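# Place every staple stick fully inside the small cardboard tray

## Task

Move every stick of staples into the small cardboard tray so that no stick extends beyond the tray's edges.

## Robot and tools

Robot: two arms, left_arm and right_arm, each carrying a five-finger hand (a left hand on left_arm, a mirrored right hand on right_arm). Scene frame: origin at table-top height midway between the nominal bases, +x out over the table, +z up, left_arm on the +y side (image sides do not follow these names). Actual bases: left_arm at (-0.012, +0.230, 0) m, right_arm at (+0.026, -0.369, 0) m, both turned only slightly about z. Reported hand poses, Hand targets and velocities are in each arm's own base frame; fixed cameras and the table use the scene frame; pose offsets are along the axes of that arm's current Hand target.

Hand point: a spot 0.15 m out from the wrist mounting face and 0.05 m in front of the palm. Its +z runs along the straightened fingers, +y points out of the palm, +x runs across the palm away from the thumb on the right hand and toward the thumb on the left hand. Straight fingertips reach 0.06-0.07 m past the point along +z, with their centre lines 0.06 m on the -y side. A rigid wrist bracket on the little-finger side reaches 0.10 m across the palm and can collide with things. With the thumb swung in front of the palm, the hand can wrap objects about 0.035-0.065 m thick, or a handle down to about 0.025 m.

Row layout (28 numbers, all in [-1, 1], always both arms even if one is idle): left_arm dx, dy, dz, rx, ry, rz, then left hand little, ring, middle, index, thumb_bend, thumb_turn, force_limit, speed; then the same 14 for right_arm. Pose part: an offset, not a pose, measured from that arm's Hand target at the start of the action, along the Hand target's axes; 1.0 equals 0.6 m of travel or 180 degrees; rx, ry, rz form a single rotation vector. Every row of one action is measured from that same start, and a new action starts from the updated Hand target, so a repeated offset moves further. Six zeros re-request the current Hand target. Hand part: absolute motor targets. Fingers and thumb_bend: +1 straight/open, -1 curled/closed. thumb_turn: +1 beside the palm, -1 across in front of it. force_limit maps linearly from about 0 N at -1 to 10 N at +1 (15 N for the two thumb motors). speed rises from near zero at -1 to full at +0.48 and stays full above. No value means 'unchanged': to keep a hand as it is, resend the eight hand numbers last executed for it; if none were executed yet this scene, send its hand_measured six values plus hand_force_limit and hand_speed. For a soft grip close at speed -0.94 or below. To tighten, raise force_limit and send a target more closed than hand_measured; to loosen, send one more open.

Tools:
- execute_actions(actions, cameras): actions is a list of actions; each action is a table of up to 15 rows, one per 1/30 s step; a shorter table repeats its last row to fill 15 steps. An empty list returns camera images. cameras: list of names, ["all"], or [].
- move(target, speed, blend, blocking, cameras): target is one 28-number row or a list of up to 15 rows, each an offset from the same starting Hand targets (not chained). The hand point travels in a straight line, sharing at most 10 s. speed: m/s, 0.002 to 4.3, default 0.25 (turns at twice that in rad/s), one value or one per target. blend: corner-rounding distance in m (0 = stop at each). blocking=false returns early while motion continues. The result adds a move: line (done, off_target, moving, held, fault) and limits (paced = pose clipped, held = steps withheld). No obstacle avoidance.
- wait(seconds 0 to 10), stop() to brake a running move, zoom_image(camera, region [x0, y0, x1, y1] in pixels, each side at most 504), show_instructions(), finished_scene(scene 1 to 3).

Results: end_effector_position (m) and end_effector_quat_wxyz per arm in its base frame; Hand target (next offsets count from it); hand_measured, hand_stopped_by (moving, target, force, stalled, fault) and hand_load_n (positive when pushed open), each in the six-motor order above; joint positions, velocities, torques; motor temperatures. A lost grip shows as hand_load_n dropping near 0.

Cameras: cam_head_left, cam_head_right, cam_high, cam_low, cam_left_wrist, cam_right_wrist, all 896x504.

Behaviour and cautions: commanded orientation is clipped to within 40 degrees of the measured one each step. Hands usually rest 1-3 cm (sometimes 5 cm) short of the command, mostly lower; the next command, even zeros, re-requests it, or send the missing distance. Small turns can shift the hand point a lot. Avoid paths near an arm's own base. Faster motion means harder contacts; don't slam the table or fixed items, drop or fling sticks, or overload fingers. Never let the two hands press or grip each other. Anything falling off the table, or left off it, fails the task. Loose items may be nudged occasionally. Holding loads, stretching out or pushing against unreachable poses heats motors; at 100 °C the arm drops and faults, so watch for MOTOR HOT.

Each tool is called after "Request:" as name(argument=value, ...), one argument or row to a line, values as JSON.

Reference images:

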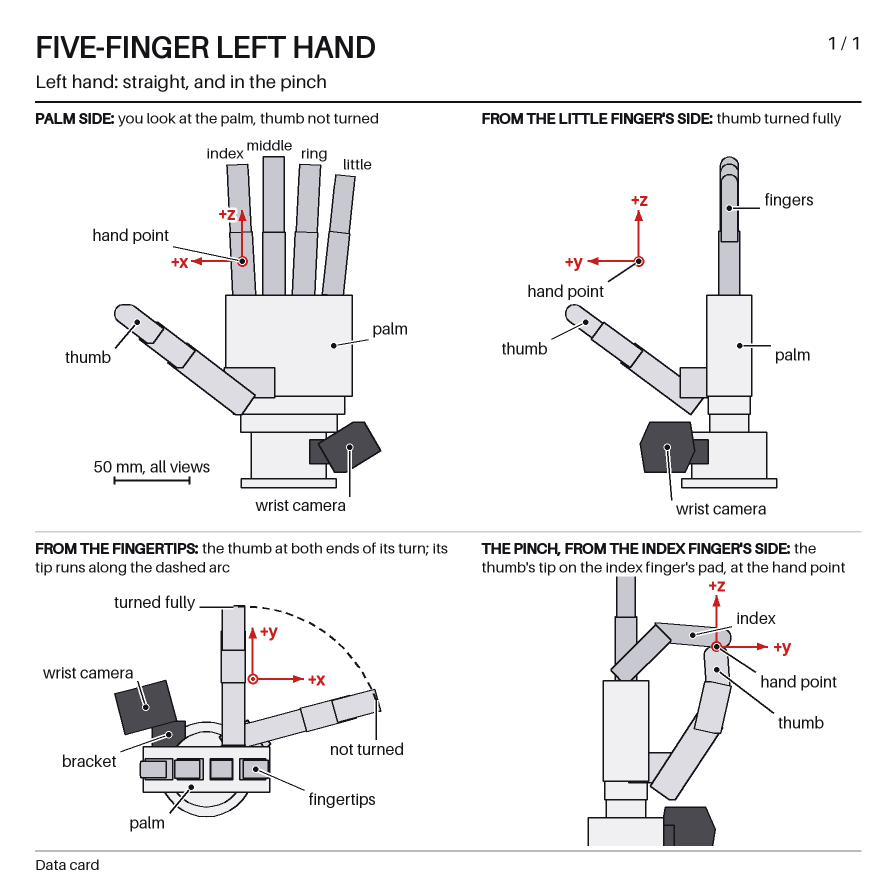

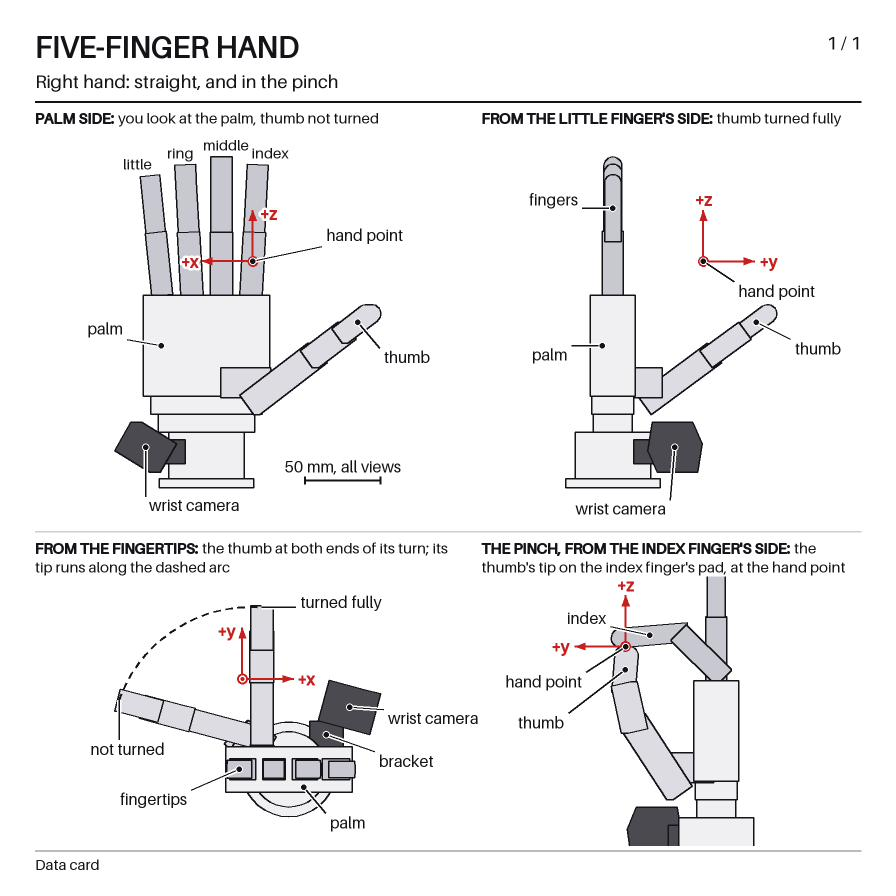

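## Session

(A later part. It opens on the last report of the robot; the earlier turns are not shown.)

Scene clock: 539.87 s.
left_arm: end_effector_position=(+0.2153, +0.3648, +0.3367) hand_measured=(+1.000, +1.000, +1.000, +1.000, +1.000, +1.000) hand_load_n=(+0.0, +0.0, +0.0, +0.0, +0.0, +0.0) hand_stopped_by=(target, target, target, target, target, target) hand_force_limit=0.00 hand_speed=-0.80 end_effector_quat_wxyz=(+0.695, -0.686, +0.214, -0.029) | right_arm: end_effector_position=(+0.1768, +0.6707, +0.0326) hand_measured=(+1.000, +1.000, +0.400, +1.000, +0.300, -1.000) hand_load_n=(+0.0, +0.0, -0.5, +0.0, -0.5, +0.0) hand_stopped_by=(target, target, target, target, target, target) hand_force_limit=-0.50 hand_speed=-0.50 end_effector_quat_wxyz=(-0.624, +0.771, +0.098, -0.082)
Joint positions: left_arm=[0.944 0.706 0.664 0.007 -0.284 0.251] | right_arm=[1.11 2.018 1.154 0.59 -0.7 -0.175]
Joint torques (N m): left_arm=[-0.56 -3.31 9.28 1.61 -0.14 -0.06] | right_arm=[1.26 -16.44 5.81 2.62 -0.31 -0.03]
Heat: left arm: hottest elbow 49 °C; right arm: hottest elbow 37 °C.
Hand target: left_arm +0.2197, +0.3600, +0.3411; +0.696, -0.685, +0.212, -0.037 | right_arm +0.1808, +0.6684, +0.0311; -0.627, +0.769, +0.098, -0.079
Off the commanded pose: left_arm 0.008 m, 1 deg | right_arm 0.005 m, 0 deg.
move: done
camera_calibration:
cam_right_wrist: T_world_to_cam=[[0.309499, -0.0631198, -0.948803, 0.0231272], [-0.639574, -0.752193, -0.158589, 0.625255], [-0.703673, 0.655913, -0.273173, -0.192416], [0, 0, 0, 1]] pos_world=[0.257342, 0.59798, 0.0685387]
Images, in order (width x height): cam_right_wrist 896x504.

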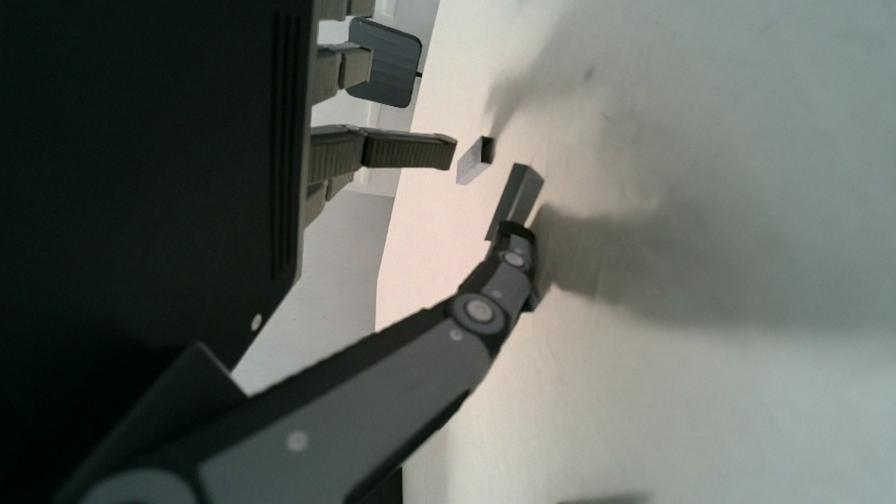

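Request:
move(
  target=[0,0,0,0,0,0,1,1,1,1,1,1,0,-0.8,0.002,0.0105,0.001,0,0,0,1,1,0.4,1,0.3,-1,-0.5,-0.5],
  speed=0.05,
  cameras=["cam_right_wrist"],
)

Request:
zoom_image(
  camera="cam_right_wrist",
  region=[460, 140, 600, 260],
)

Scene clock: 546.23 s.
left_arm: end_effector_position=(+0.2153, +0.3648, +0.3367) hand_measured=(+1.000, +1.000, +1.000, +1.000, +1.000, +1.000) hand_load_n=(+0.0, +0.0, +0.0, +0.0, +0.0, +0.0) hand_stopped_by=(target, target, target, target, target, target) hand_force_limit=0.00 hand_speed=-0.80 end_effector_quat_wxyz=(+0.695, -0.686, +0.214, -0.029) | right_arm: end_effector_position=(+0.1783, +0.6712, +0.0320) hand_measured=(+1.000, +1.000, +0.400, +1.000, +0.300, -1.000) hand_load_n=(+0.0, +0.0, +0.0, +0.0, -1.0, +0.0) hand_stopped_by=(target, target, target, target, target, target) hand_force_limit=-0.50 hand_speed=-0.50 end_effector_quat_wxyz=(-0.627, +0.768, +0.100, -0.081)
Joint positions: left_arm=[0.944 0.706 0.664 0.007 -0.284 0.251] | right_arm=[1.108 2.023 1.154 0.604 -0.702 -0.175]
Joint torques (N m): left_arm=[-0.38 -3.72 8.91 1.91 -0.17 -0.09] | right_arm=[1.55 -15.5 5.79 2.5 -0.23 -0.06]
Heat: left arm: hottest elbow 49 °C; right arm: hottest elbow 37 °C.
Hand target: left_arm +0.2197, +0.3600, +0.3411; +0.696, -0.685, +0.212, -0.037 | right_arm +0.1822, +0.6680, +0.0246; -0.627, +0.769, +0.097, -0.079
Off the commanded pose: left_arm 0.008 m, 1 deg | right_arm 0.009 m, 0 deg.
move: done
camera_calibration:
cam_right_wrist: T_world_to_cam=[[0.312599, -0.0553441, -0.948272, 0.0162742], [-0.638925, -0.75097, -0.166793, 0.625793], [-0.702892, 0.658013, -0.270113, -0.193497], [0, 0, 0, 1]] pos_world=[0.25874, 0.598176, 0.0675444]
Images, in order (width x height): cam_right_wrist 896x504.

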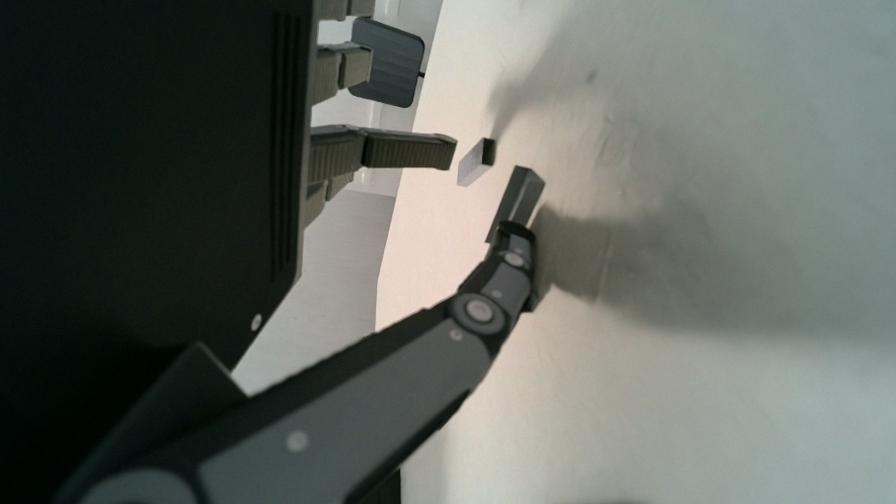

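Scaled by 3.600 from the camera's 896x504 image, which has a finer 1280x720 frame.

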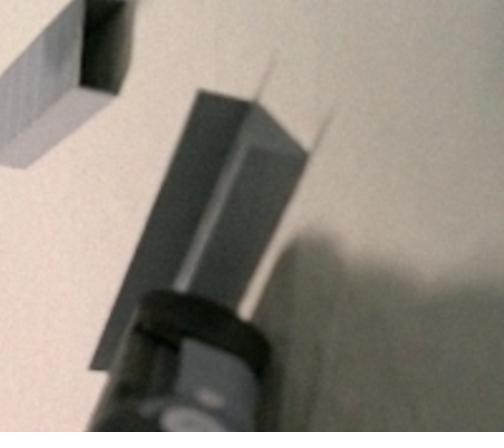

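Request:
move(
  target=[0,0,0,0,0,0,1,1,1,1,1,1,0,-0.8,0,0,0,0,0,0,1,1,0.1,1,0.3,-1,-0.5,-0.7],
  speed=0.05,
  cameras=["cam_right_wrist"],
)

Request:
zoom_image(
  camera="cam_right_wrist",
  region=[440, 130, 580, 250],
)

Scene clock: 549.80 s.
left_arm: end_effector_position=(+0.2153, +0.3648, +0.3367) hand_measured=(+1.000, +1.000, +1.000, +1.000, +1.000, +1.000) hand_load_n=(+0.0, +0.0, +0.0, +0.0, +0.0, +0.0) hand_stopped_by=(target, target, target, target, target, target) hand_force_limit=0.00 hand_speed=-0.80 end_effector_quat_wxyz=(+0.695, -0.686, +0.214, -0.029) | right_arm: end_effector_position=(+0.1783, +0.6712, +0.0320) hand_measured=(+1.000, +1.000, +0.100, +1.000, +0.300, -1.000) hand_load_n=(+0.0, +0.0, +0.0, +0.0, -1.0, +0.0) hand_stopped_by=(target, target, target, target, target, target) hand_force_limit=-0.50 hand_speed=-0.70 end_effector_quat_wxyz=(-0.627, +0.768, +0.100, -0.081)
Joint positions: left_arm=[0.944 0.706 0.664 0.007 -0.284 0.251] | right_arm=[1.108 2.023 1.154 0.604 -0.702 -0.175]
Joint torques (N m): left_arm=[0.56 -3.72 8.94 1.69 -0.17 -0.05] | right_arm=[1.2 -15.56 5.7 2.61 -0.31 -0.04]
Heat: left arm: hottest elbow 49 °C; right arm: hottest elbow 37 °C.
Hand target: left_arm +0.2197, +0.3600, +0.3411; +0.696, -0.685, +0.212, -0.037 | right_arm +0.1822, +0.6680, +0.0247; -0.627, +0.769, +0.097, -0.079
Off the commanded pose: left_arm 0.008 m, 1 deg | right_arm 0.009 m, 0 deg.
move: done
camera_calibration:
cam_right_wrist: T_world_to_cam=[[0.312599, -0.0553441, -0.948272, 0.0162742], [-0.638925, -0.75097, -0.166793, 0.625793], [-0.702892, 0.658013, -0.270113, -0.193497], [0, 0, 0, 1]] pos_world=[0.25874, 0.598176, 0.0675444]
Images, in order (width x height): cam_right_wrist 896x504.

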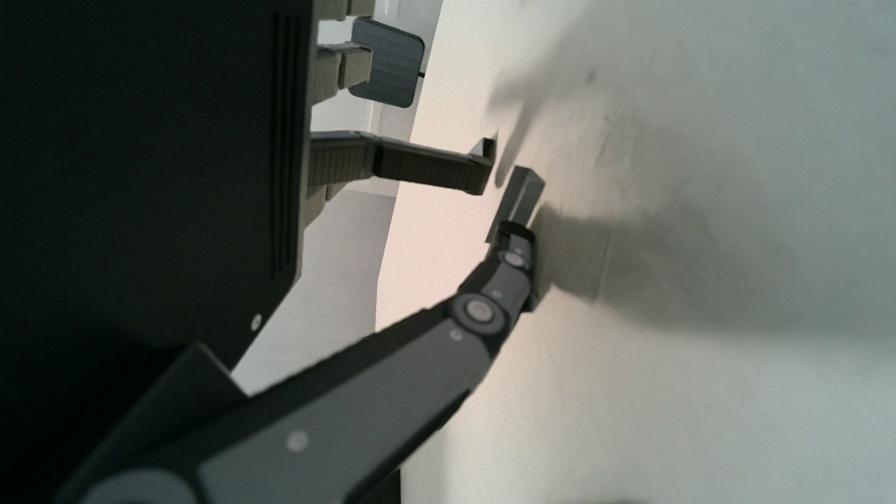

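Scaled by 3.600 from the camera's 896x504 image, which has a finer 1280x720 frame.

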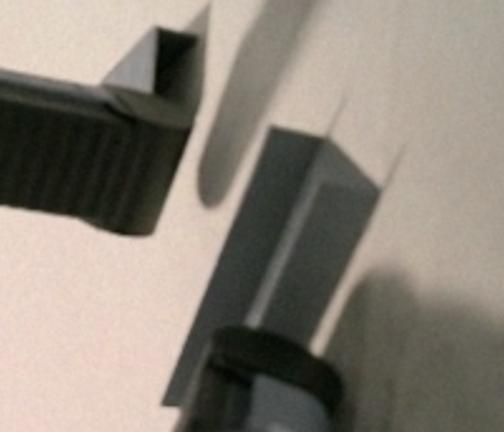

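Request:
move(
  target=[0,0,0,0,0,0,1,1,1,1,1,1,0,-0.8,0,0,0,0,0,0,1,1,-0.3,1,0.3,-1,-0.5,-0.9],
  speed=0.05,
  cameras=["cam_right_wrist"],
)

Request:
zoom_image(
  camera="cam_right_wrist",
  region=[440, 130, 580, 250],
)

Scene clock: 554.23 s.
left_arm: end_effector_position=(+0.2153, +0.3648, +0.3367) hand_measured=(+1.000, +1.000, +1.000, +1.000, +1.000, +1.000) hand_load_n=(+0.0, +0.0, +0.0, -0.5, +0.0, +0.0) hand_stopped_by=(target, target, target, target, target, target) hand_force_limit=0.00 hand_speed=-0.80 end_effector_quat_wxyz=(+0.695, -0.686, +0.214, -0.029) | right_arm: end_effector_position=(+0.1784, +0.6712, +0.0321) hand_measured=(+1.000, +1.000, -0.122, +1.000, +0.300, -1.000) hand_load_n=(+0.0, +0.0, +2.5, +0.0, +0.5, +0.5) hand_stopped_by=(target, target, force, target, target, target) hand_force_limit=-0.50 hand_speed=-0.90 end_effector_quat_wxyz=(-0.627, +0.768, +0.100, -0.081)
Joint positions: left_arm=[0.944 0.706 0.664 0.007 -0.284 0.251] | right_arm=[1.108 2.023 1.154 0.604 -0.702 -0.175]
Joint torques (N m): left_arm=[-0.32 -2.61 9.03 1.61 -0.17 -0.07] | right_arm=[1.9 -16.03 5.55 2.62 -0.24 -0.07]
Heat: left arm: hottest elbow 49 °C; right arm: hottest elbow 37 °C.
Hand target: left_arm +0.2197, +0.3600, +0.3411; +0.696, -0.685, +0.212, -0.037 | right_arm +0.1822, +0.6680, +0.0247; -0.627, +0.769, +0.097, -0.079
Off the commanded pose: left_arm 0.008 m, 1 deg | right_arm 0.009 m, 0 deg.
move: done
camera_calibration:
cam_right_wrist: T_world_to_cam=[[0.312772, -0.0549959, -0.948235, 0.0161136], [-0.638815, -0.750982, -0.167156, 0.625814], [-0.702914, 0.658028, -0.270019, -0.19348], [0, 0, 0, 1]] pos_world=[0.25874, 0.598176, 0.0676446]
Images, in order (width x height): cam_right_wrist 896x504.

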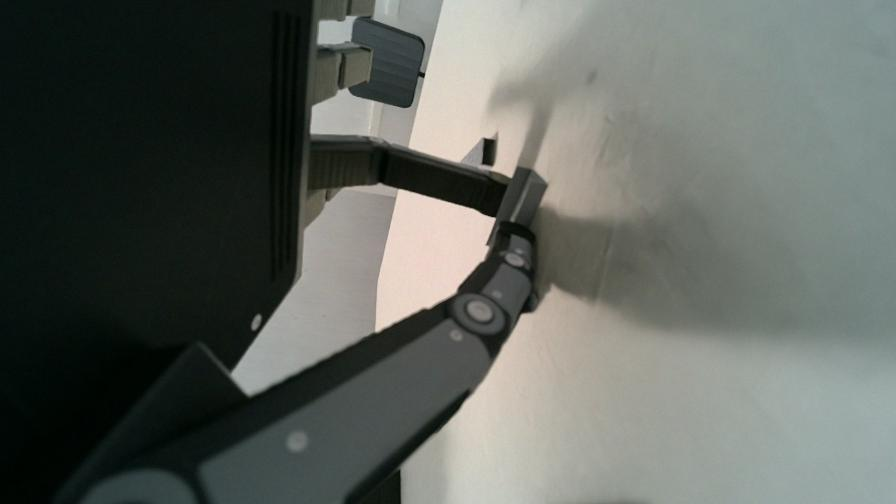

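Scaled by 3.600 from the camera's 896x504 image, which has a finer 1280x720 frame.

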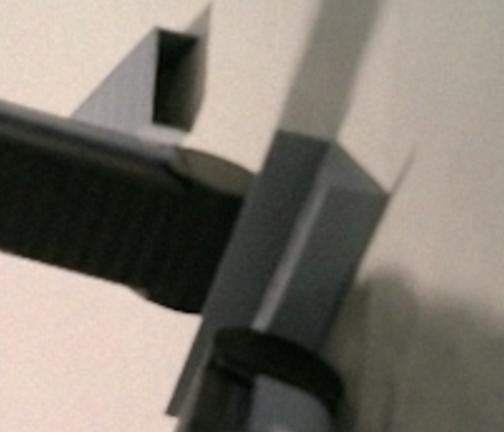

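Request:
move(
  target=[
    [0,0,0,0,0,0,1,1,1,1,1,1,0,-0.8,0,-0.1633,-0.0333,0,0,0,1,1,-0.3,1,0.3,-1,-0.5,-0.9],
    [0,0,0,0,0,0,1,1,1,1,1,1,0,-0.8,-0.0815,-0.1217,-0.237,0,0.074,0.0153,1,1,-0.3,1,0.3,-1,-0.5,-0.9],
  ],
  speed=[0.1,0.2],
  blend=0.03,
  cameras=["cam_right_wrist"],
)

Request:
zoom_image(
  camera="cam_right_wrist",
  region=[470, 130, 770, 350],
)

Scene clock: 572.37 s.
left_arm: end_effector_position=(+0.2153, +0.3648, +0.3367) hand_measured=(+1.000, +1.000, +1.000, +1.000, +1.000, +1.000) hand_load_n=(+0.0, +0.0, +0.0, +0.0, +0.0, -0.5) hand_stopped_by=(target, target, target, target, target, target) hand_force_limit=0.00 hand_speed=-0.80 end_effector_quat_wxyz=(+0.695, -0.686, +0.214, -0.029) | right_arm: end_effector_position=(+0.1605, +0.5339, +0.1165) hand_measured=(+1.000, +1.000, -0.122, +1.000, +0.300, -1.000) hand_load_n=(+0.0, +0.0, +2.0, +0.0, +1.5, +0.5) hand_stopped_by=(target, target, force, target, target, target) hand_force_limit=-0.50 hand_speed=-0.90 end_effector_quat_wxyz=(-0.623, +0.782, +0.009, -0.010)
Joint positions: left_arm=[0.944 0.706 0.664 0.007 -0.284 0.251] | right_arm=[1.071 1.524 0.722 0.541 -0.513 -0.124]
Joint torques (N m): left_arm=[-0.03 -3.72 9.11 1.77 -0.19 -0.01] | right_arm=[0.91 -11.46 6.89 2.82 -0.08 -0.01]
Heat: left arm: hottest elbow 49 °C; right arm: hottest elbow 37 °C.
Hand target: left_arm +0.2197, +0.3600, +0.3411; +0.696, -0.685, +0.212, -0.037 | right_arm +0.1659, +0.5353, +0.1251; -0.632, +0.775, +0.006, -0.005
Off the commanded pose: left_arm 0.008 m, 1 deg | right_arm 0.010 m, 1 deg.
move: done
camera_calibration:
cam_right_wrist: T_world_to_cam=[[0.286195, -0.148277, -0.946629, 0.148003], [-0.794474, -0.589004, -0.147934, 0.461683], [-0.535633, 0.79441, -0.286372, -0.190539], [0, 0, 0, 1]] pos_world=[0.222378, 0.445245, 0.153837]
Images, in order (width x height): cam_right_wrist 896x504.

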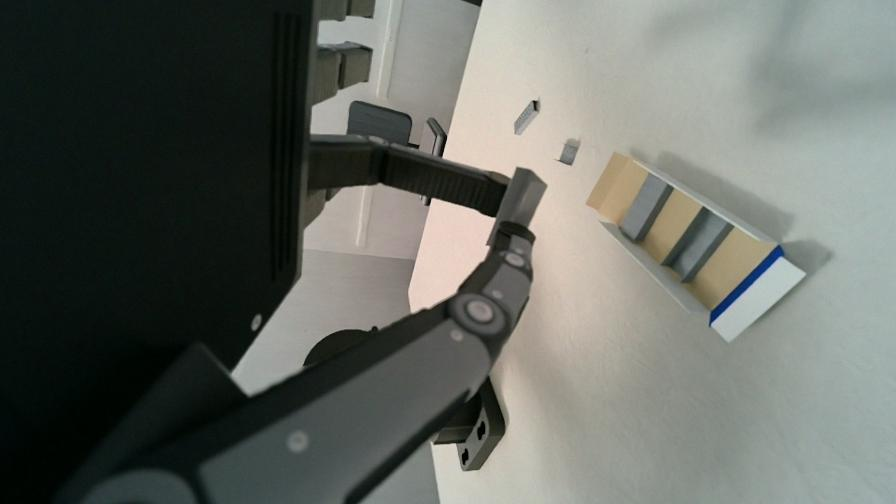

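Scaled by 1.680 from the camera's 896x504 image, which has a finer 1280x720 frame.

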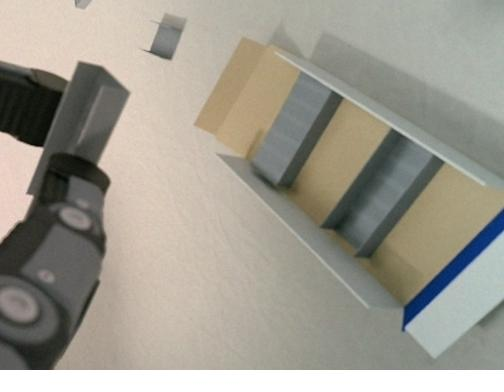

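Request:
zoom_image(
  camera="cam_right_wrist",
  region=[580, 140, 820, 350],
)

Scaled by 2.100 from the camera's 896x504 image, which has a finer 1280x720 frame.

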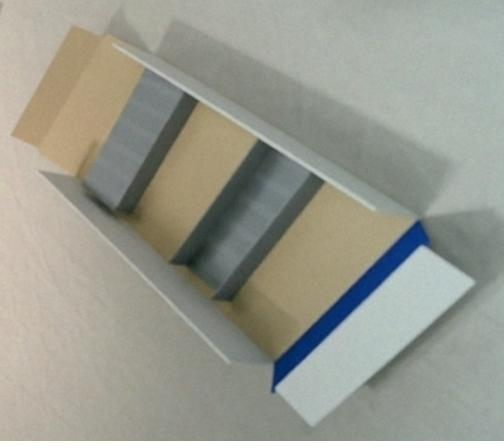

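Request:
move(
  target=[0,0,0,0,0,0,1,1,1,1,1,1,0,-0.8,-0.0005,0.0913,0.0453,0,0.0109,0.0022,1,1,-0.3,1,0.3,-1,-0.5,-0.9],
  speed=0.1,
  cameras=["cam_right_wrist"],
)

Request:
zoom_image(
  camera="cam_right_wrist",
  region=[470, 100, 770, 320],
)

Scene clock: 616.33 s.
left_arm: end_effector_position=(+0.2153, +0.3648, +0.3367) hand_measured=(+1.000, +1.000, +1.000, +1.000, +1.000, +1.000) hand_load_n=(+0.0, +0.0, +0.0, +0.0, +0.0, +0.0) hand_stopped_by=(target, target, target, target, target, target) hand_force_limit=0.00 hand_speed=-0.80 end_effector_quat_wxyz=(+0.695, -0.686, +0.214, -0.029) | right_arm: end_effector_position=(+0.1686, +0.5481, +0.0600) hand_measured=(+1.000, +1.000, -0.122, +1.000, +0.300, -1.000) hand_load_n=(+0.0, +0.0, +2.0, +0.0, +1.0, +0.0) hand_stopped_by=(target, target, force, target, target, target) hand_force_limit=-0.50 hand_speed=-0.90 end_effector_quat_wxyz=(-0.624, +0.781, -0.010, +0.006)
Joint positions: left_arm=[0.944 0.706 0.664 0.007 -0.284 0.251] | right_arm=[1.087 1.695 0.711 0.737 -0.449 -0.107]
Joint torques (N m): left_arm=[0.21 -3.19 9.17 1.51 -0.15 -0.04] | right_arm=[2.2 -12.28 5.61 3.04 -0.01 0.02]
Heat: left arm: hottest elbow 49 °C; right arm: hottest elbow 37 °C.
Hand target: left_arm +0.2197, +0.3600, +0.3411; +0.696, -0.685, +0.212, -0.037 | right_arm +0.1653, +0.5506, +0.0657; -0.631, +0.775, -0.008, +0.006
Off the commanded pose: left_arm 0.008 m, 1 deg | right_arm 0.007 m, 1 deg.
move: done
camera_calibration:
cam_right_wrist: T_world_to_cam=[[0.281766, -0.158985, -0.94622, 0.100926], [-0.822127, -0.548454, -0.152661, 0.450854], [-0.494688, 0.820927, -0.285242, -0.235187], [0, 0, 0, 1]] pos_world=[0.225877, 0.456389, 0.0972409]
Images, in order (width x height): cam_right_wrist 896x504.

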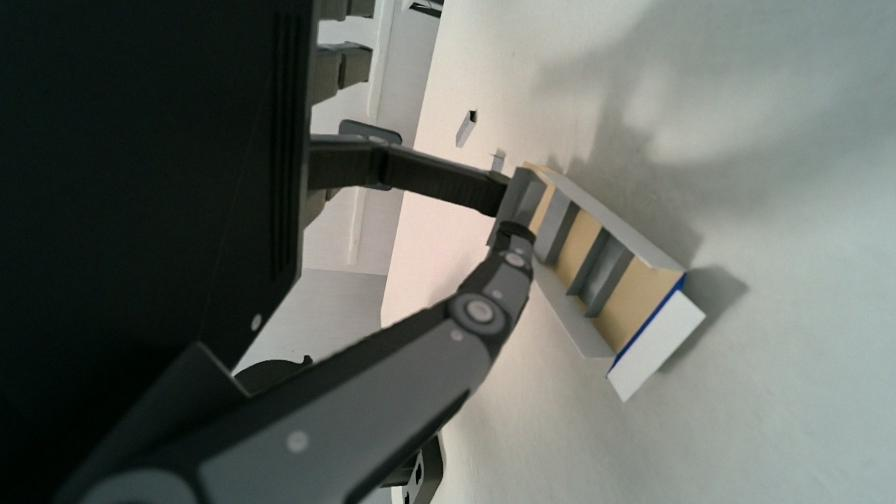

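Scaled by 1.680 from the camera's 896x504 image, which has a finer 1280x720 frame.

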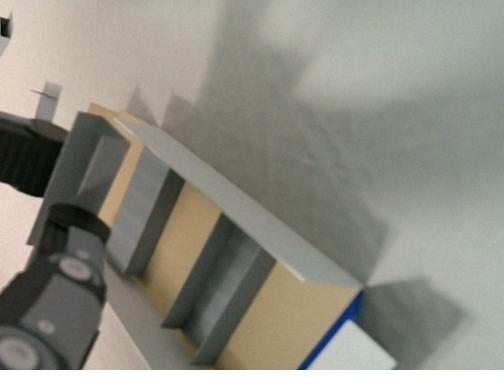

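Request:
move(
  target=[0,0,0,0,0,0,1,1,1,1,1,1,0,-0.8,-0.024,0.034,0.0138,0,0,0,1,1,-0.3,1,0.3,-1,-0.5,-0.9],
  speed=0.06,
  cameras=["cam_right_wrist"],
)

Request:
zoom_image(
  camera="cam_right_wrist",
  region=[470, 130, 710, 310],
)

Scene clock: 633.87 s.
left_arm: end_effector_position=(+0.2153, +0.3648, +0.3367) hand_measured=(+1.000, +1.000, +1.000, +1.000, +1.000, +1.000) hand_load_n=(+0.0, +0.0, +0.0, +0.0, +0.0, +0.0) hand_stopped_by=(target, target, target, target, target, target) hand_force_limit=0.00 hand_speed=-0.80 end_effector_quat_wxyz=(+0.695, -0.686, +0.214, -0.029) | right_arm: end_effector_position=(+0.1545, +0.5529, +0.0409) hand_measured=(+1.000, +1.000, -0.122, +1.000, +0.300, -1.000) hand_load_n=(+0.0, +0.0, +1.0, +0.0, +0.5, +0.5) hand_stopped_by=(target, target, force, target, target, target) hand_force_limit=-0.50 hand_speed=-0.90 end_effector_quat_wxyz=(-0.626, +0.780, -0.009, +0.007)
Joint positions: left_arm=[0.944 0.706 0.664 0.007 -0.284 0.251] | right_arm=[1.122 1.749 0.697 0.813 -0.415 -0.098]
Joint torques (N m): left_arm=[0.26 -2.67 9.25 1.77 -0.17 -0.08] | right_arm=[2.78 -11.69 4.9 2.77 -0.01 0.01]
Heat: left arm: hottest elbow 49 °C; right arm: hottest elbow 36 °C.
Hand target: left_arm +0.2197, +0.3600, +0.3411; +0.696, -0.685, +0.212, -0.037 | right_arm +0.1510, +0.5550, +0.0442; -0.632, +0.775, -0.008, +0.006
Off the commanded pose: left_arm 0.008 m, 1 deg | right_arm 0.005 m, 1 deg.
move: done
camera_calibration:
cam_right_wrist: T_world_to_cam=[[0.284259, -0.155214, -0.9461, 0.0851546], [-0.821624, -0.547995, -0.156957, 0.43888], [-0.494096, 0.821955, -0.283301, -0.252405], [0, 0, 0, 1]] pos_world=[0.211676, 0.461187, 0.0779436]
Images, in order (width x height): cam_right_wrist 896x504.

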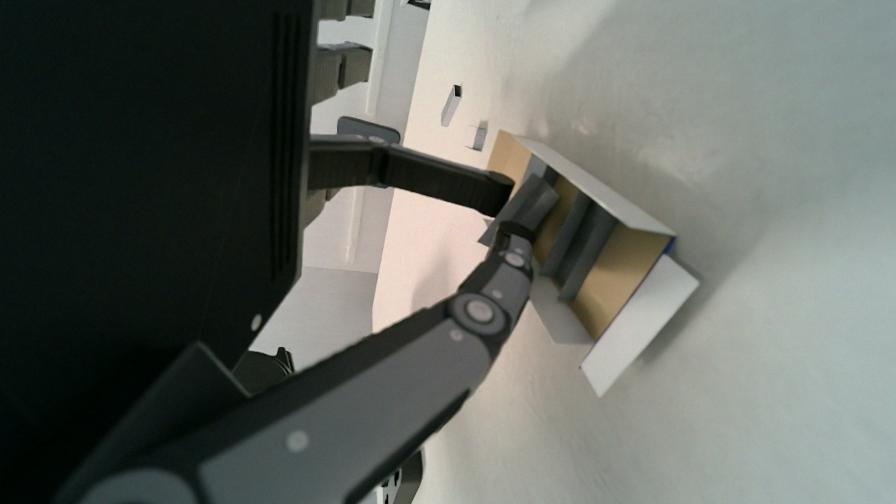

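Scaled by 2.100 from the camera's 896x504 image, which has a finer 1280x720 frame.

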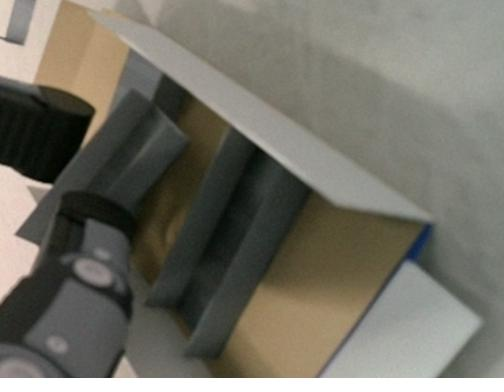

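Request:
zoom_image(
  camera="cam_right_wrist",
  region=[465, 150, 585, 260],
)

Scaled by 4.200 from the camera's 896x504 image, which has a finer 1280x720 frame.

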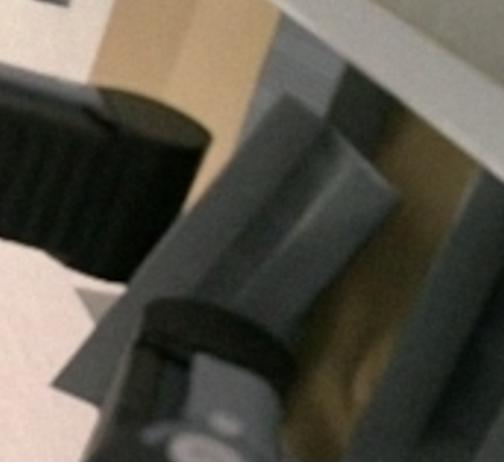

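Request:
move(
  target=[0,0,0,0,0,0,1,1,1,1,1,1,0,-0.8,0,-0.049,-0.01,0,0,0,1,1,-0.3,1,0.3,-1,-0.5,-0.9],
  speed=0.06,
  cameras=["cam_right_wrist"],
)

Request:
zoom_image(
  camera="cam_right_wrist",
  region=[470, 130, 710, 310],
)

Scene clock: 654.97 s.
left_arm: end_effector_position=(+0.2153, +0.3648, +0.3367) hand_measured=(+1.000, +1.000, +1.000, +1.000, +1.000, +1.000) hand_load_n=(-0.5, +0.0, +0.0, +0.0, +0.0, +0.0) hand_stopped_by=(target, target, target, target, target, target) hand_force_limit=0.00 hand_speed=-0.80 end_effector_quat_wxyz=(+0.695, -0.686, +0.214, -0.029) | right_arm: end_effector_position=(+0.1533, +0.5503, +0.0651) hand_measured=(+1.000, +1.000, -0.122, +1.000, +0.300, -1.000) hand_load_n=(+0.0, +0.0, +1.0, -0.5, +0.5, +0.0) hand_stopped_by=(target, target, force, target, target, target) hand_force_limit=-0.50 hand_speed=-0.90 end_effector_quat_wxyz=(-0.626, +0.780, -0.009, +0.007)
Joint positions: left_arm=[0.944 0.706 0.664 0.007 -0.284 0.251] | right_arm=[1.122 1.675 0.697 0.74 -0.415 -0.098]
Joint torques (N m): left_arm=[0.56 -3.49 9.01 1.63 -0.2 -0.01] | right_arm=[2.61 -11.93 6.34 1.74 0.01 0.08]
Heat: left arm: hottest elbow 49 °C; right arm: hottest elbow 36 °C.
Hand target: left_arm +0.2197, +0.3600, +0.3411; +0.696, -0.685, +0.212, -0.037 | right_arm +0.1510, +0.5551, +0.0742; -0.632, +0.775, -0.008, +0.006
Off the commanded pose: left_arm 0.008 m, 1 deg | right_arm 0.011 m, 1 deg.
move: off_target (right_arm)
camera_calibration:
cam_right_wrist: T_world_to_cam=[[0.284308, -0.154348, -0.946227, 0.107511], [-0.82184, -0.547477, -0.15763, 0.439991], [-0.493707, 0.822463, -0.282502, -0.244396], [0, 0, 0, 1]] pos_world=[0.210376, 0.458486, 0.102044]
Images, in order (width x height): cam_right_wrist 896x504.

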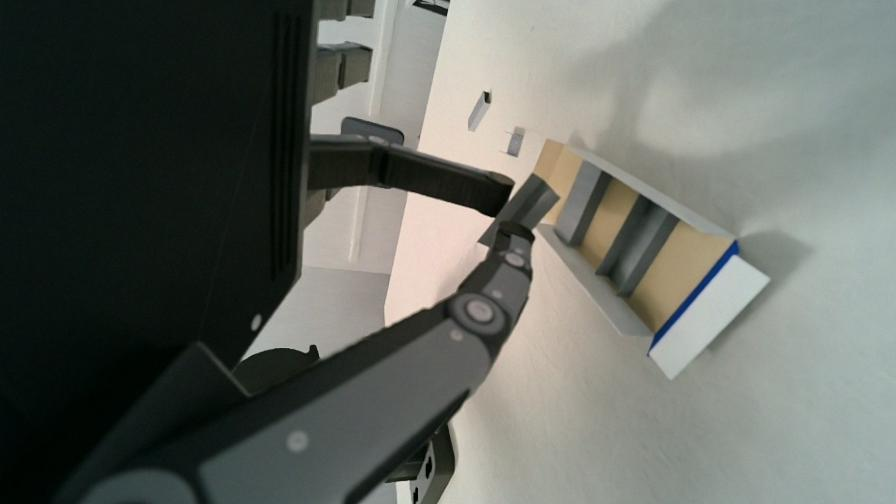

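Scaled by 2.100 from the camera's 896x504 image, which has a finer 1280x720 frame.

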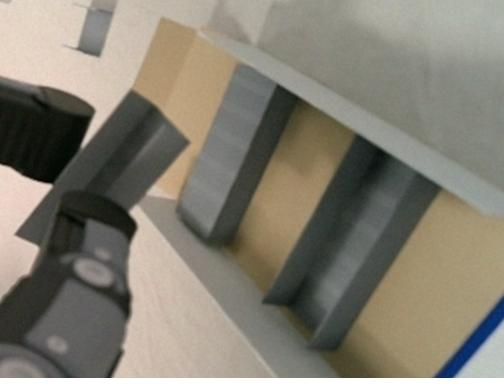

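Request:
move(
  target=[0,0,0,0,0,0,1,1,1,1,1,1,0,-0.8,0.0202,0.0438,0.0108,0,0,0,1,1,-0.3,1,0.3,-1,-0.5,-0.9],
  speed=0.06,
  cameras=["cam_right_wrist"],
)

Request:
zoom_image(
  camera="cam_right_wrist",
  region=[465, 140, 665, 290],
)

Scene clock: 669.70 s.
left_arm: end_effector_position=(+0.2153, +0.3648, +0.3367) hand_measured=(+1.000, +1.000, +1.000, +1.000, +1.000, +1.000) hand_load_n=(+0.0, +0.0, +0.0, +0.0, +0.0, +0.0) hand_stopped_by=(target, target, target, target, target, target) hand_force_limit=0.00 hand_speed=-0.80 end_effector_quat_wxyz=(+0.695, -0.686, +0.214, -0.029) | right_arm: end_effector_position=(+0.1550, +0.5498, +0.0408) hand_measured=(+1.000, +1.000, -0.122, +1.000, +0.300, -1.000) hand_load_n=(+0.0, +0.0, +1.0, +0.0, +0.0, +0.0) hand_stopped_by=(target, target, force, target, target, target) hand_force_limit=-0.50 hand_speed=-0.90 end_effector_quat_wxyz=(-0.623, +0.782, -0.008, +0.000)
Joint positions: left_arm=[0.944 0.706 0.664 0.007 -0.284 0.251] | right_arm=[1.113 1.743 0.697 0.796 -0.436 -0.096]
Joint torques (N m): left_arm=[-0.32 -3.14 9.37 1.65 -0.23 -0.04] | right_arm=[1.73 -11.05 6.42 2.88 -0.16 -0.07]
Heat: left arm: hottest elbow 49 °C; right arm: hottest elbow 36 °C.
Hand target: left_arm +0.2197, +0.3600, +0.3411; +0.696, -0.685, +0.212, -0.037 | right_arm +0.1632, +0.5558, +0.0471; -0.631, +0.775, -0.008, +0.006
Off the commanded pose: left_arm 0.008 m, 1 deg | right_arm 0.012 m, 2 deg.
move: off_target (right_arm)
camera_calibration:
cam_right_wrist: T_world_to_cam=[[0.275055, -0.160033, -0.948016, 0.0885843], [-0.817766, -0.557463, -0.14316, 0.4415], [-0.505573, 0.814632, -0.284202, -0.243676], [0, 0, 0, 1]] pos_world=[0.213482, 0.458803, 0.0779314]
Images, in order (width x height): cam_right_wrist 896x504.

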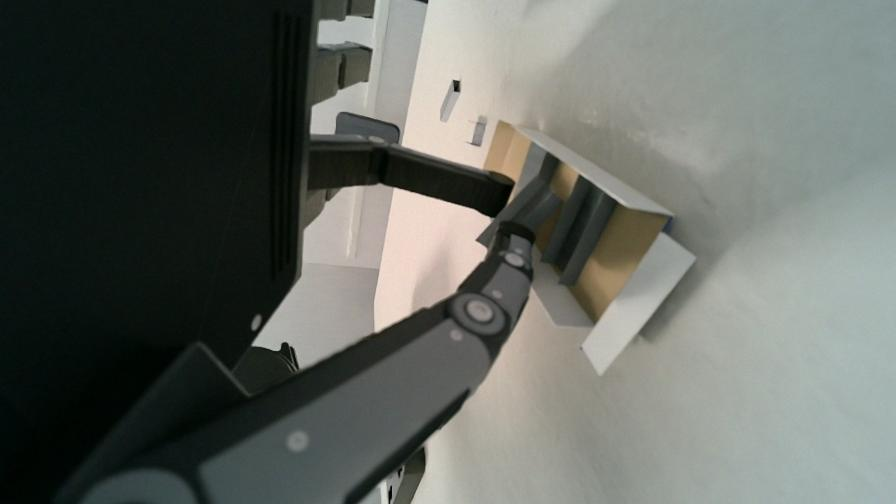

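Scaled by 2.520 from the camera's 896x504 image, which has a finer 1280x720 frame.

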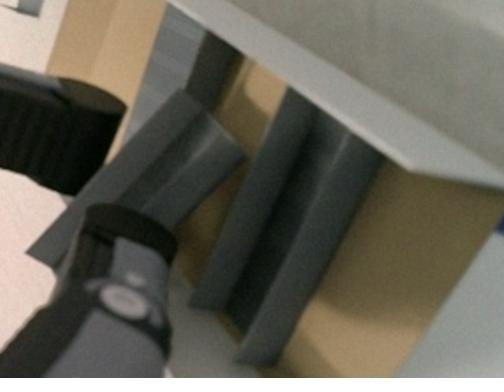

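Request:
move(
  target=[0,0,0,0,0,0,1,1,1,1,1,1,0,-0.8,0.0083,0.0085,0.009,0,0,0,1,1,-0.3,1,0.3,-1,-0.5,-0.9],
  speed=0.05,
  cameras=["cam_right_wrist"],
)

Request:
zoom_image(
  camera="cam_right_wrist",
  region=[465, 120, 665, 290],
)

Scene clock: 677.33 s.
left_arm: end_effector_position=(+0.2153, +0.3648, +0.3367) hand_measured=(+1.000, +1.000, +1.000, +1.000, +1.000, +1.000) hand_load_n=(+0.0, +0.0, +0.0, +0.0, +0.0, +0.0) hand_stopped_by=(target, target, target, target, target, target) hand_force_limit=0.00 hand_speed=-0.80 end_effector_quat_wxyz=(+0.695, -0.686, +0.214, -0.029) | right_arm: end_effector_position=(+0.1560, +0.5505, +0.0393) hand_measured=(+1.000, +1.000, -0.122, +1.000, +0.300, -1.000) hand_load_n=(-0.5, +0.0, +1.0, +0.0, -2.0, +0.5) hand_stopped_by=(target, target, force, target, target, target) hand_force_limit=-0.50 hand_speed=-0.90 end_effector_quat_wxyz=(-0.626, +0.779, -0.006, -0.001)
Joint positions: left_arm=[0.944 0.706 0.664 0.007 -0.284 0.251] | right_arm=[1.109 1.755 0.697 0.818 -0.443 -0.095]
Joint torques (N m): left_arm=[-0.32 -2.96 9.09 1.74 -0.21 -0.02] | right_arm=[1.55 -10.11 7.61 2.28 -0.08 -0.06]
Heat: left arm: hottest elbow 49 °C; right arm: hottest elbow 36 °C.
Hand target: left_arm +0.2197, +0.3600, +0.3411; +0.696, -0.685, +0.212, -0.037 | right_arm +0.1682, +0.5600, +0.0410; -0.631, +0.775, -0.008, +0.006
Off the commanded pose: left_arm 0.008 m, 1 deg | right_arm 0.016 m, 1 deg.
move: off_target (right_arm)
camera_calibration:
cam_right_wrist: T_world_to_cam=[[0.277192, -0.149783, -0.949068, 0.0810561], [-0.815437, -0.559093, -0.149926, 0.443328], [-0.508161, 0.815463, -0.277115, -0.244522], [0, 0, 0, 1]] pos_world=[0.214781, 0.459401, 0.0756332]
Images, in order (width x height): cam_right_wrist 896x504.

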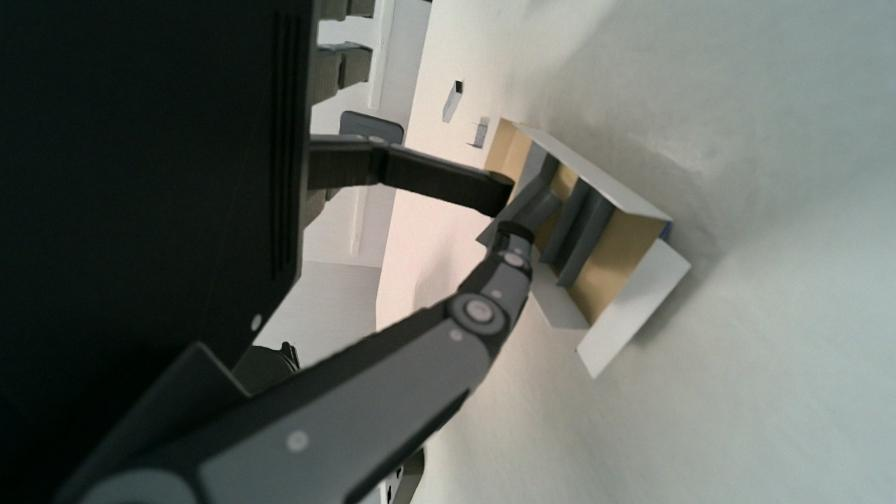

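Scaled by 2.520 from the camera's 896x504 image, which has a finer 1280x720 frame.

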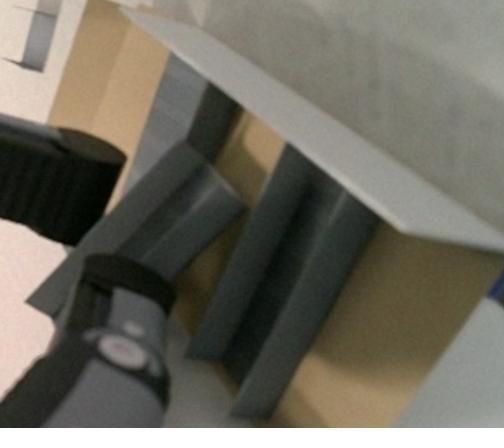

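Request:
move(
  target=[0,0,0,0,0,0,1,1,1,1,1,1,0,-0.8,0.0,-0.0177,0.0045,0,0,0,1,1,-0.3,1,0.3,-1,-0.5,-0.9],
  speed=0.05,
  cameras=["cam_right_wrist"],
)

Request:
zoom_image(
  camera="cam_right_wrist",
  region=[465, 120, 665, 290],
)

Scene clock: 686.83 s.
left_arm: end_effector_position=(+0.2153, +0.3648, +0.3367) hand_measured=(+1.000, +1.000, +1.000, +1.000, +1.000, +1.000) hand_load_n=(+0.0, +0.0, +0.0, +0.0, +0.0, +0.0) hand_stopped_by=(target, target, target, target, target, target) hand_force_limit=0.00 hand_speed=-0.80 end_effector_quat_wxyz=(+0.695, -0.686, +0.214, -0.029) | right_arm: end_effector_position=(+0.1572, +0.5529, +0.0400) hand_measured=(+1.000, +1.000, -0.122, +1.000, +0.300, -1.000) hand_load_n=(+0.0, +0.0, +1.0, -0.5, -1.0, +0.5) hand_stopped_by=(target, target, force, target, target, target) hand_force_limit=-0.50 hand_speed=-0.90 end_effector_quat_wxyz=(-0.624, +0.781, -0.007, -0.002)
Joint positions: left_arm=[0.944 0.706 0.664 0.007 -0.284 0.251] | right_arm=[1.109 1.755 0.707 0.801 -0.443 -0.095]
Joint torques (N m): left_arm=[-0.09 -4.78 8.96 1.81 -0.16 -0.06] | right_arm=[1.08 -12.51 8.01 1.32 0.05 -0.05]
Heat: left arm: hottest elbow 49 °C; right arm: hottest elbow 36 °C.
Hand target: left_arm +0.2197, +0.3600, +0.3411; +0.696, -0.685, +0.212, -0.037 | right_arm +0.1683, +0.5649, +0.0509; -0.632, +0.775, -0.008, +0.006
Off the commanded pose: left_arm 0.008 m, 1 deg | right_arm 0.020 m, 1 deg.
move: off_target (right_arm)
camera_calibration:
cam_right_wrist: T_world_to_cam=[[0.274468, -0.155275, -0.948977, 0.0851655], [-0.815865, -0.559935, -0.14435, 0.446105], [-0.508952, 0.813856, -0.280367, -0.244626], [0, 0, 0, 1]] pos_world=[0.216083, 0.462105, 0.07663]
Images, in order (width x height): cam_right_wrist 896x504.

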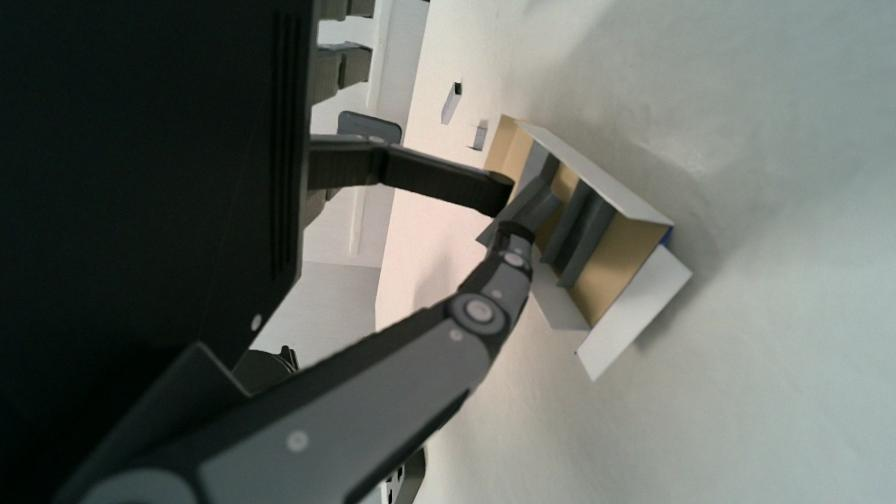

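Scaled by 2.520 from the camera's 896x504 image, which has a finer 1280x720 frame.

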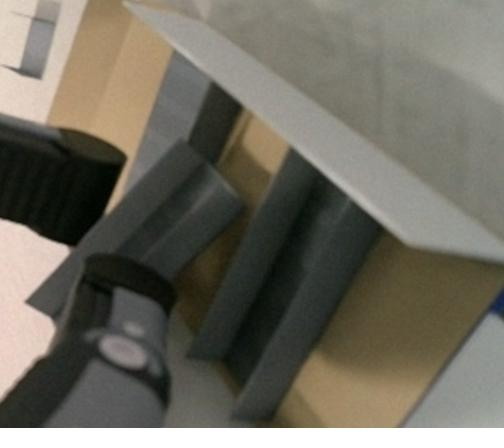

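Request:
move(
  target=[0,0,0,0,0,0,1,1,1,1,1,1,0,-0.8,0.006,-0.03,-0.01,0,0,0,1,1,-0.3,1,0.3,-1,-0.5,-0.9],
  speed=0.05,
  cameras=["cam_right_wrist"],
)

Request:
zoom_image(
  camera="cam_right_wrist",
  region=[465, 120, 665, 290],
)

Scene clock: 701.53 s.
left_arm: end_effector_position=(+0.2153, +0.3648, +0.3367) hand_measured=(+1.000, +1.000, +1.000, +1.000, +1.000, +1.000) hand_load_n=(+0.0, +0.0, +0.0, +0.0, +0.0, +0.0) hand_stopped_by=(target, target, target, target, target, target) hand_force_limit=0.00 hand_speed=-0.80 end_effector_quat_wxyz=(+0.695, -0.686, +0.214, -0.029) | right_arm: end_effector_position=(+0.1596, +0.5477, +0.0465) hand_measured=(+1.000, +1.000, -0.122, +1.000, +0.300, -1.000) hand_load_n=(+0.0, +0.0, +1.0, +0.0, +0.5, +0.0) hand_stopped_by=(target, target, force, target, target, target) hand_force_limit=-0.50 hand_speed=-0.90 end_effector_quat_wxyz=(-0.614, +0.789, -0.014, -0.004)
Joint positions: left_arm=[0.944 0.706 0.664 0.007 -0.284 0.251] | right_arm=[1.101 1.717 0.708 0.735 -0.444 -0.095]
Joint torques (N m): left_arm=[-0.15 -4.25 9.18 1.73 -0.16 -0.04] | right_arm=[1.61 -13.22 8.7 1.69 -0.31 -0.06]
Heat: left arm: hottest elbow 49 °C; right arm: hottest elbow 36 °C.
Hand target: left_arm +0.2197, +0.3600, +0.3411; +0.696, -0.685, +0.212, -0.037 | right_arm +0.1720, +0.5626, +0.0699; -0.632, +0.775, -0.008, +0.007
Off the commanded pose: left_arm 0.008 m, 1 deg | right_arm 0.030 m, 3 deg.
move: off_target (right_arm)
camera_calibration:
cam_right_wrist: T_world_to_cam=[[0.261194, -0.180909, -0.948182, 0.106068], [-0.821801, -0.556971, -0.120112, 0.444192], [-0.506381, 0.810589, -0.294149, -0.235284], [0, 0, 0, 1]] pos_world=[0.21819, 0.457309, 0.0847161]
Images, in order (width x height): cam_right_wrist 896x504.

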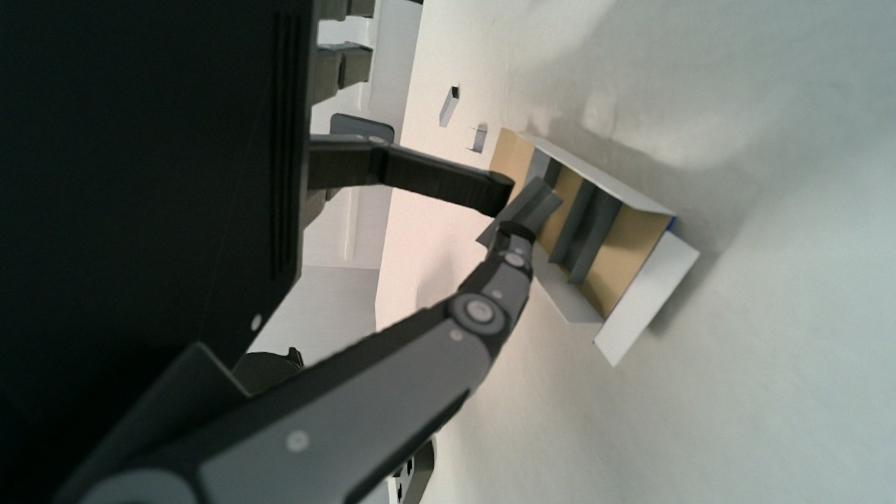

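Scaled by 2.520 from the camera's 896x504 image, which has a finer 1280x720 frame.

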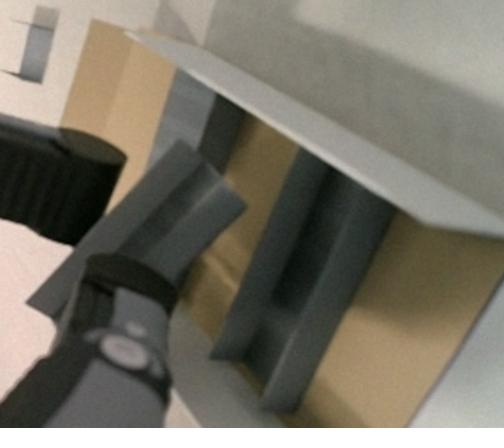

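Request:
move(
  target=[0,0,0,0,0,0,1,1,1,1,1,1,0,-0.8,0.01,-0.002,0.0098,0,0,0,1,1,-0.3,1,0.3,-1,-0.5,-0.9],
  speed=0.05,
  cameras=["cam_right_wrist"],
)

Request:
zoom_image(
  camera="cam_right_wrist",
  region=[465, 120, 665, 290],
)

Scene clock: 719.87 s.
left_arm: end_effector_position=(+0.2153, +0.3648, +0.3367) hand_measured=(+1.000, +1.000, +1.000, +1.000, +1.000, +1.000) hand_load_n=(+0.0, +0.0, +0.0, -0.5, +0.0, +0.0) hand_stopped_by=(target, target, target, target, target, target) hand_force_limit=0.00 hand_speed=-0.80 end_effector_quat_wxyz=(+0.695, -0.686, +0.214, -0.029) | right_arm: end_effector_position=(+0.1649, +0.5527, +0.0522) hand_measured=(+1.000, +1.000, -0.122, +1.000, +0.300, -1.000) hand_load_n=(+0.0, +0.0, +1.0, +0.0, +0.5, +0.0) hand_stopped_by=(target, target, force, target, target, target) hand_force_limit=-0.50 hand_speed=-0.90 end_effector_quat_wxyz=(-0.618, +0.786, -0.014, -0.003)
Joint positions: left_arm=[0.944 0.706 0.664 0.007 -0.284 0.251] | right_arm=[1.095 1.717 0.726 0.725 -0.45 -0.095]
Joint torques (N m): left_arm=[0.62 -3.6 9.33 1.51 -0.17 -0.07] | right_arm=[0.79 -11.99 8.96 1.76 -0.27 -0.09]
Heat: left arm: hottest elbow 49 °C; right arm: hottest elbow 37 °C.
Hand target: left_arm +0.2197, +0.3600, +0.3411; +0.696, -0.685, +0.212, -0.037 | right_arm +0.1780, +0.5684, +0.0697; -0.632, +0.775, -0.008, +0.007
Off the commanded pose: left_arm 0.008 m, 1 deg | right_arm 0.027 m, 2 deg.
move: off_target (right_arm)
camera_calibration:
cam_right_wrist: T_world_to_cam=[[0.263606, -0.172843, -0.949019, 0.106208], [-0.821624, -0.555699, -0.127011, 0.451685], [-0.505416, 0.813218, -0.288498, -0.236894], [0, 0, 0, 1]] pos_world=[0.223388, 0.462005, 0.089819]
Images, in order (width x height): cam_right_wrist 896x504.

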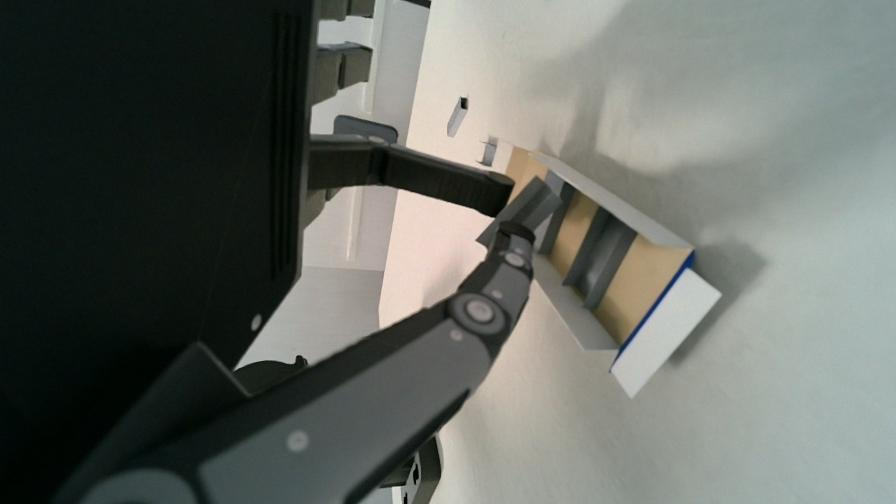

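Scaled by 2.520 from the camera's 896x504 image, which has a finer 1280x720 frame.

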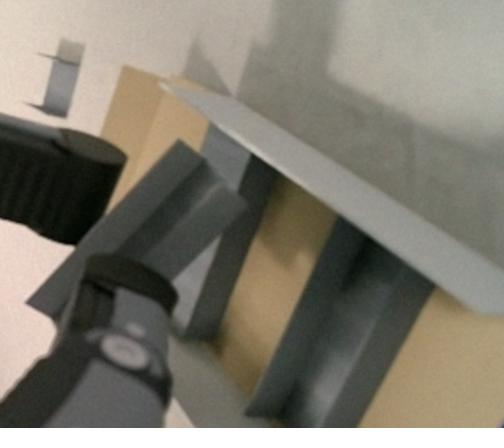

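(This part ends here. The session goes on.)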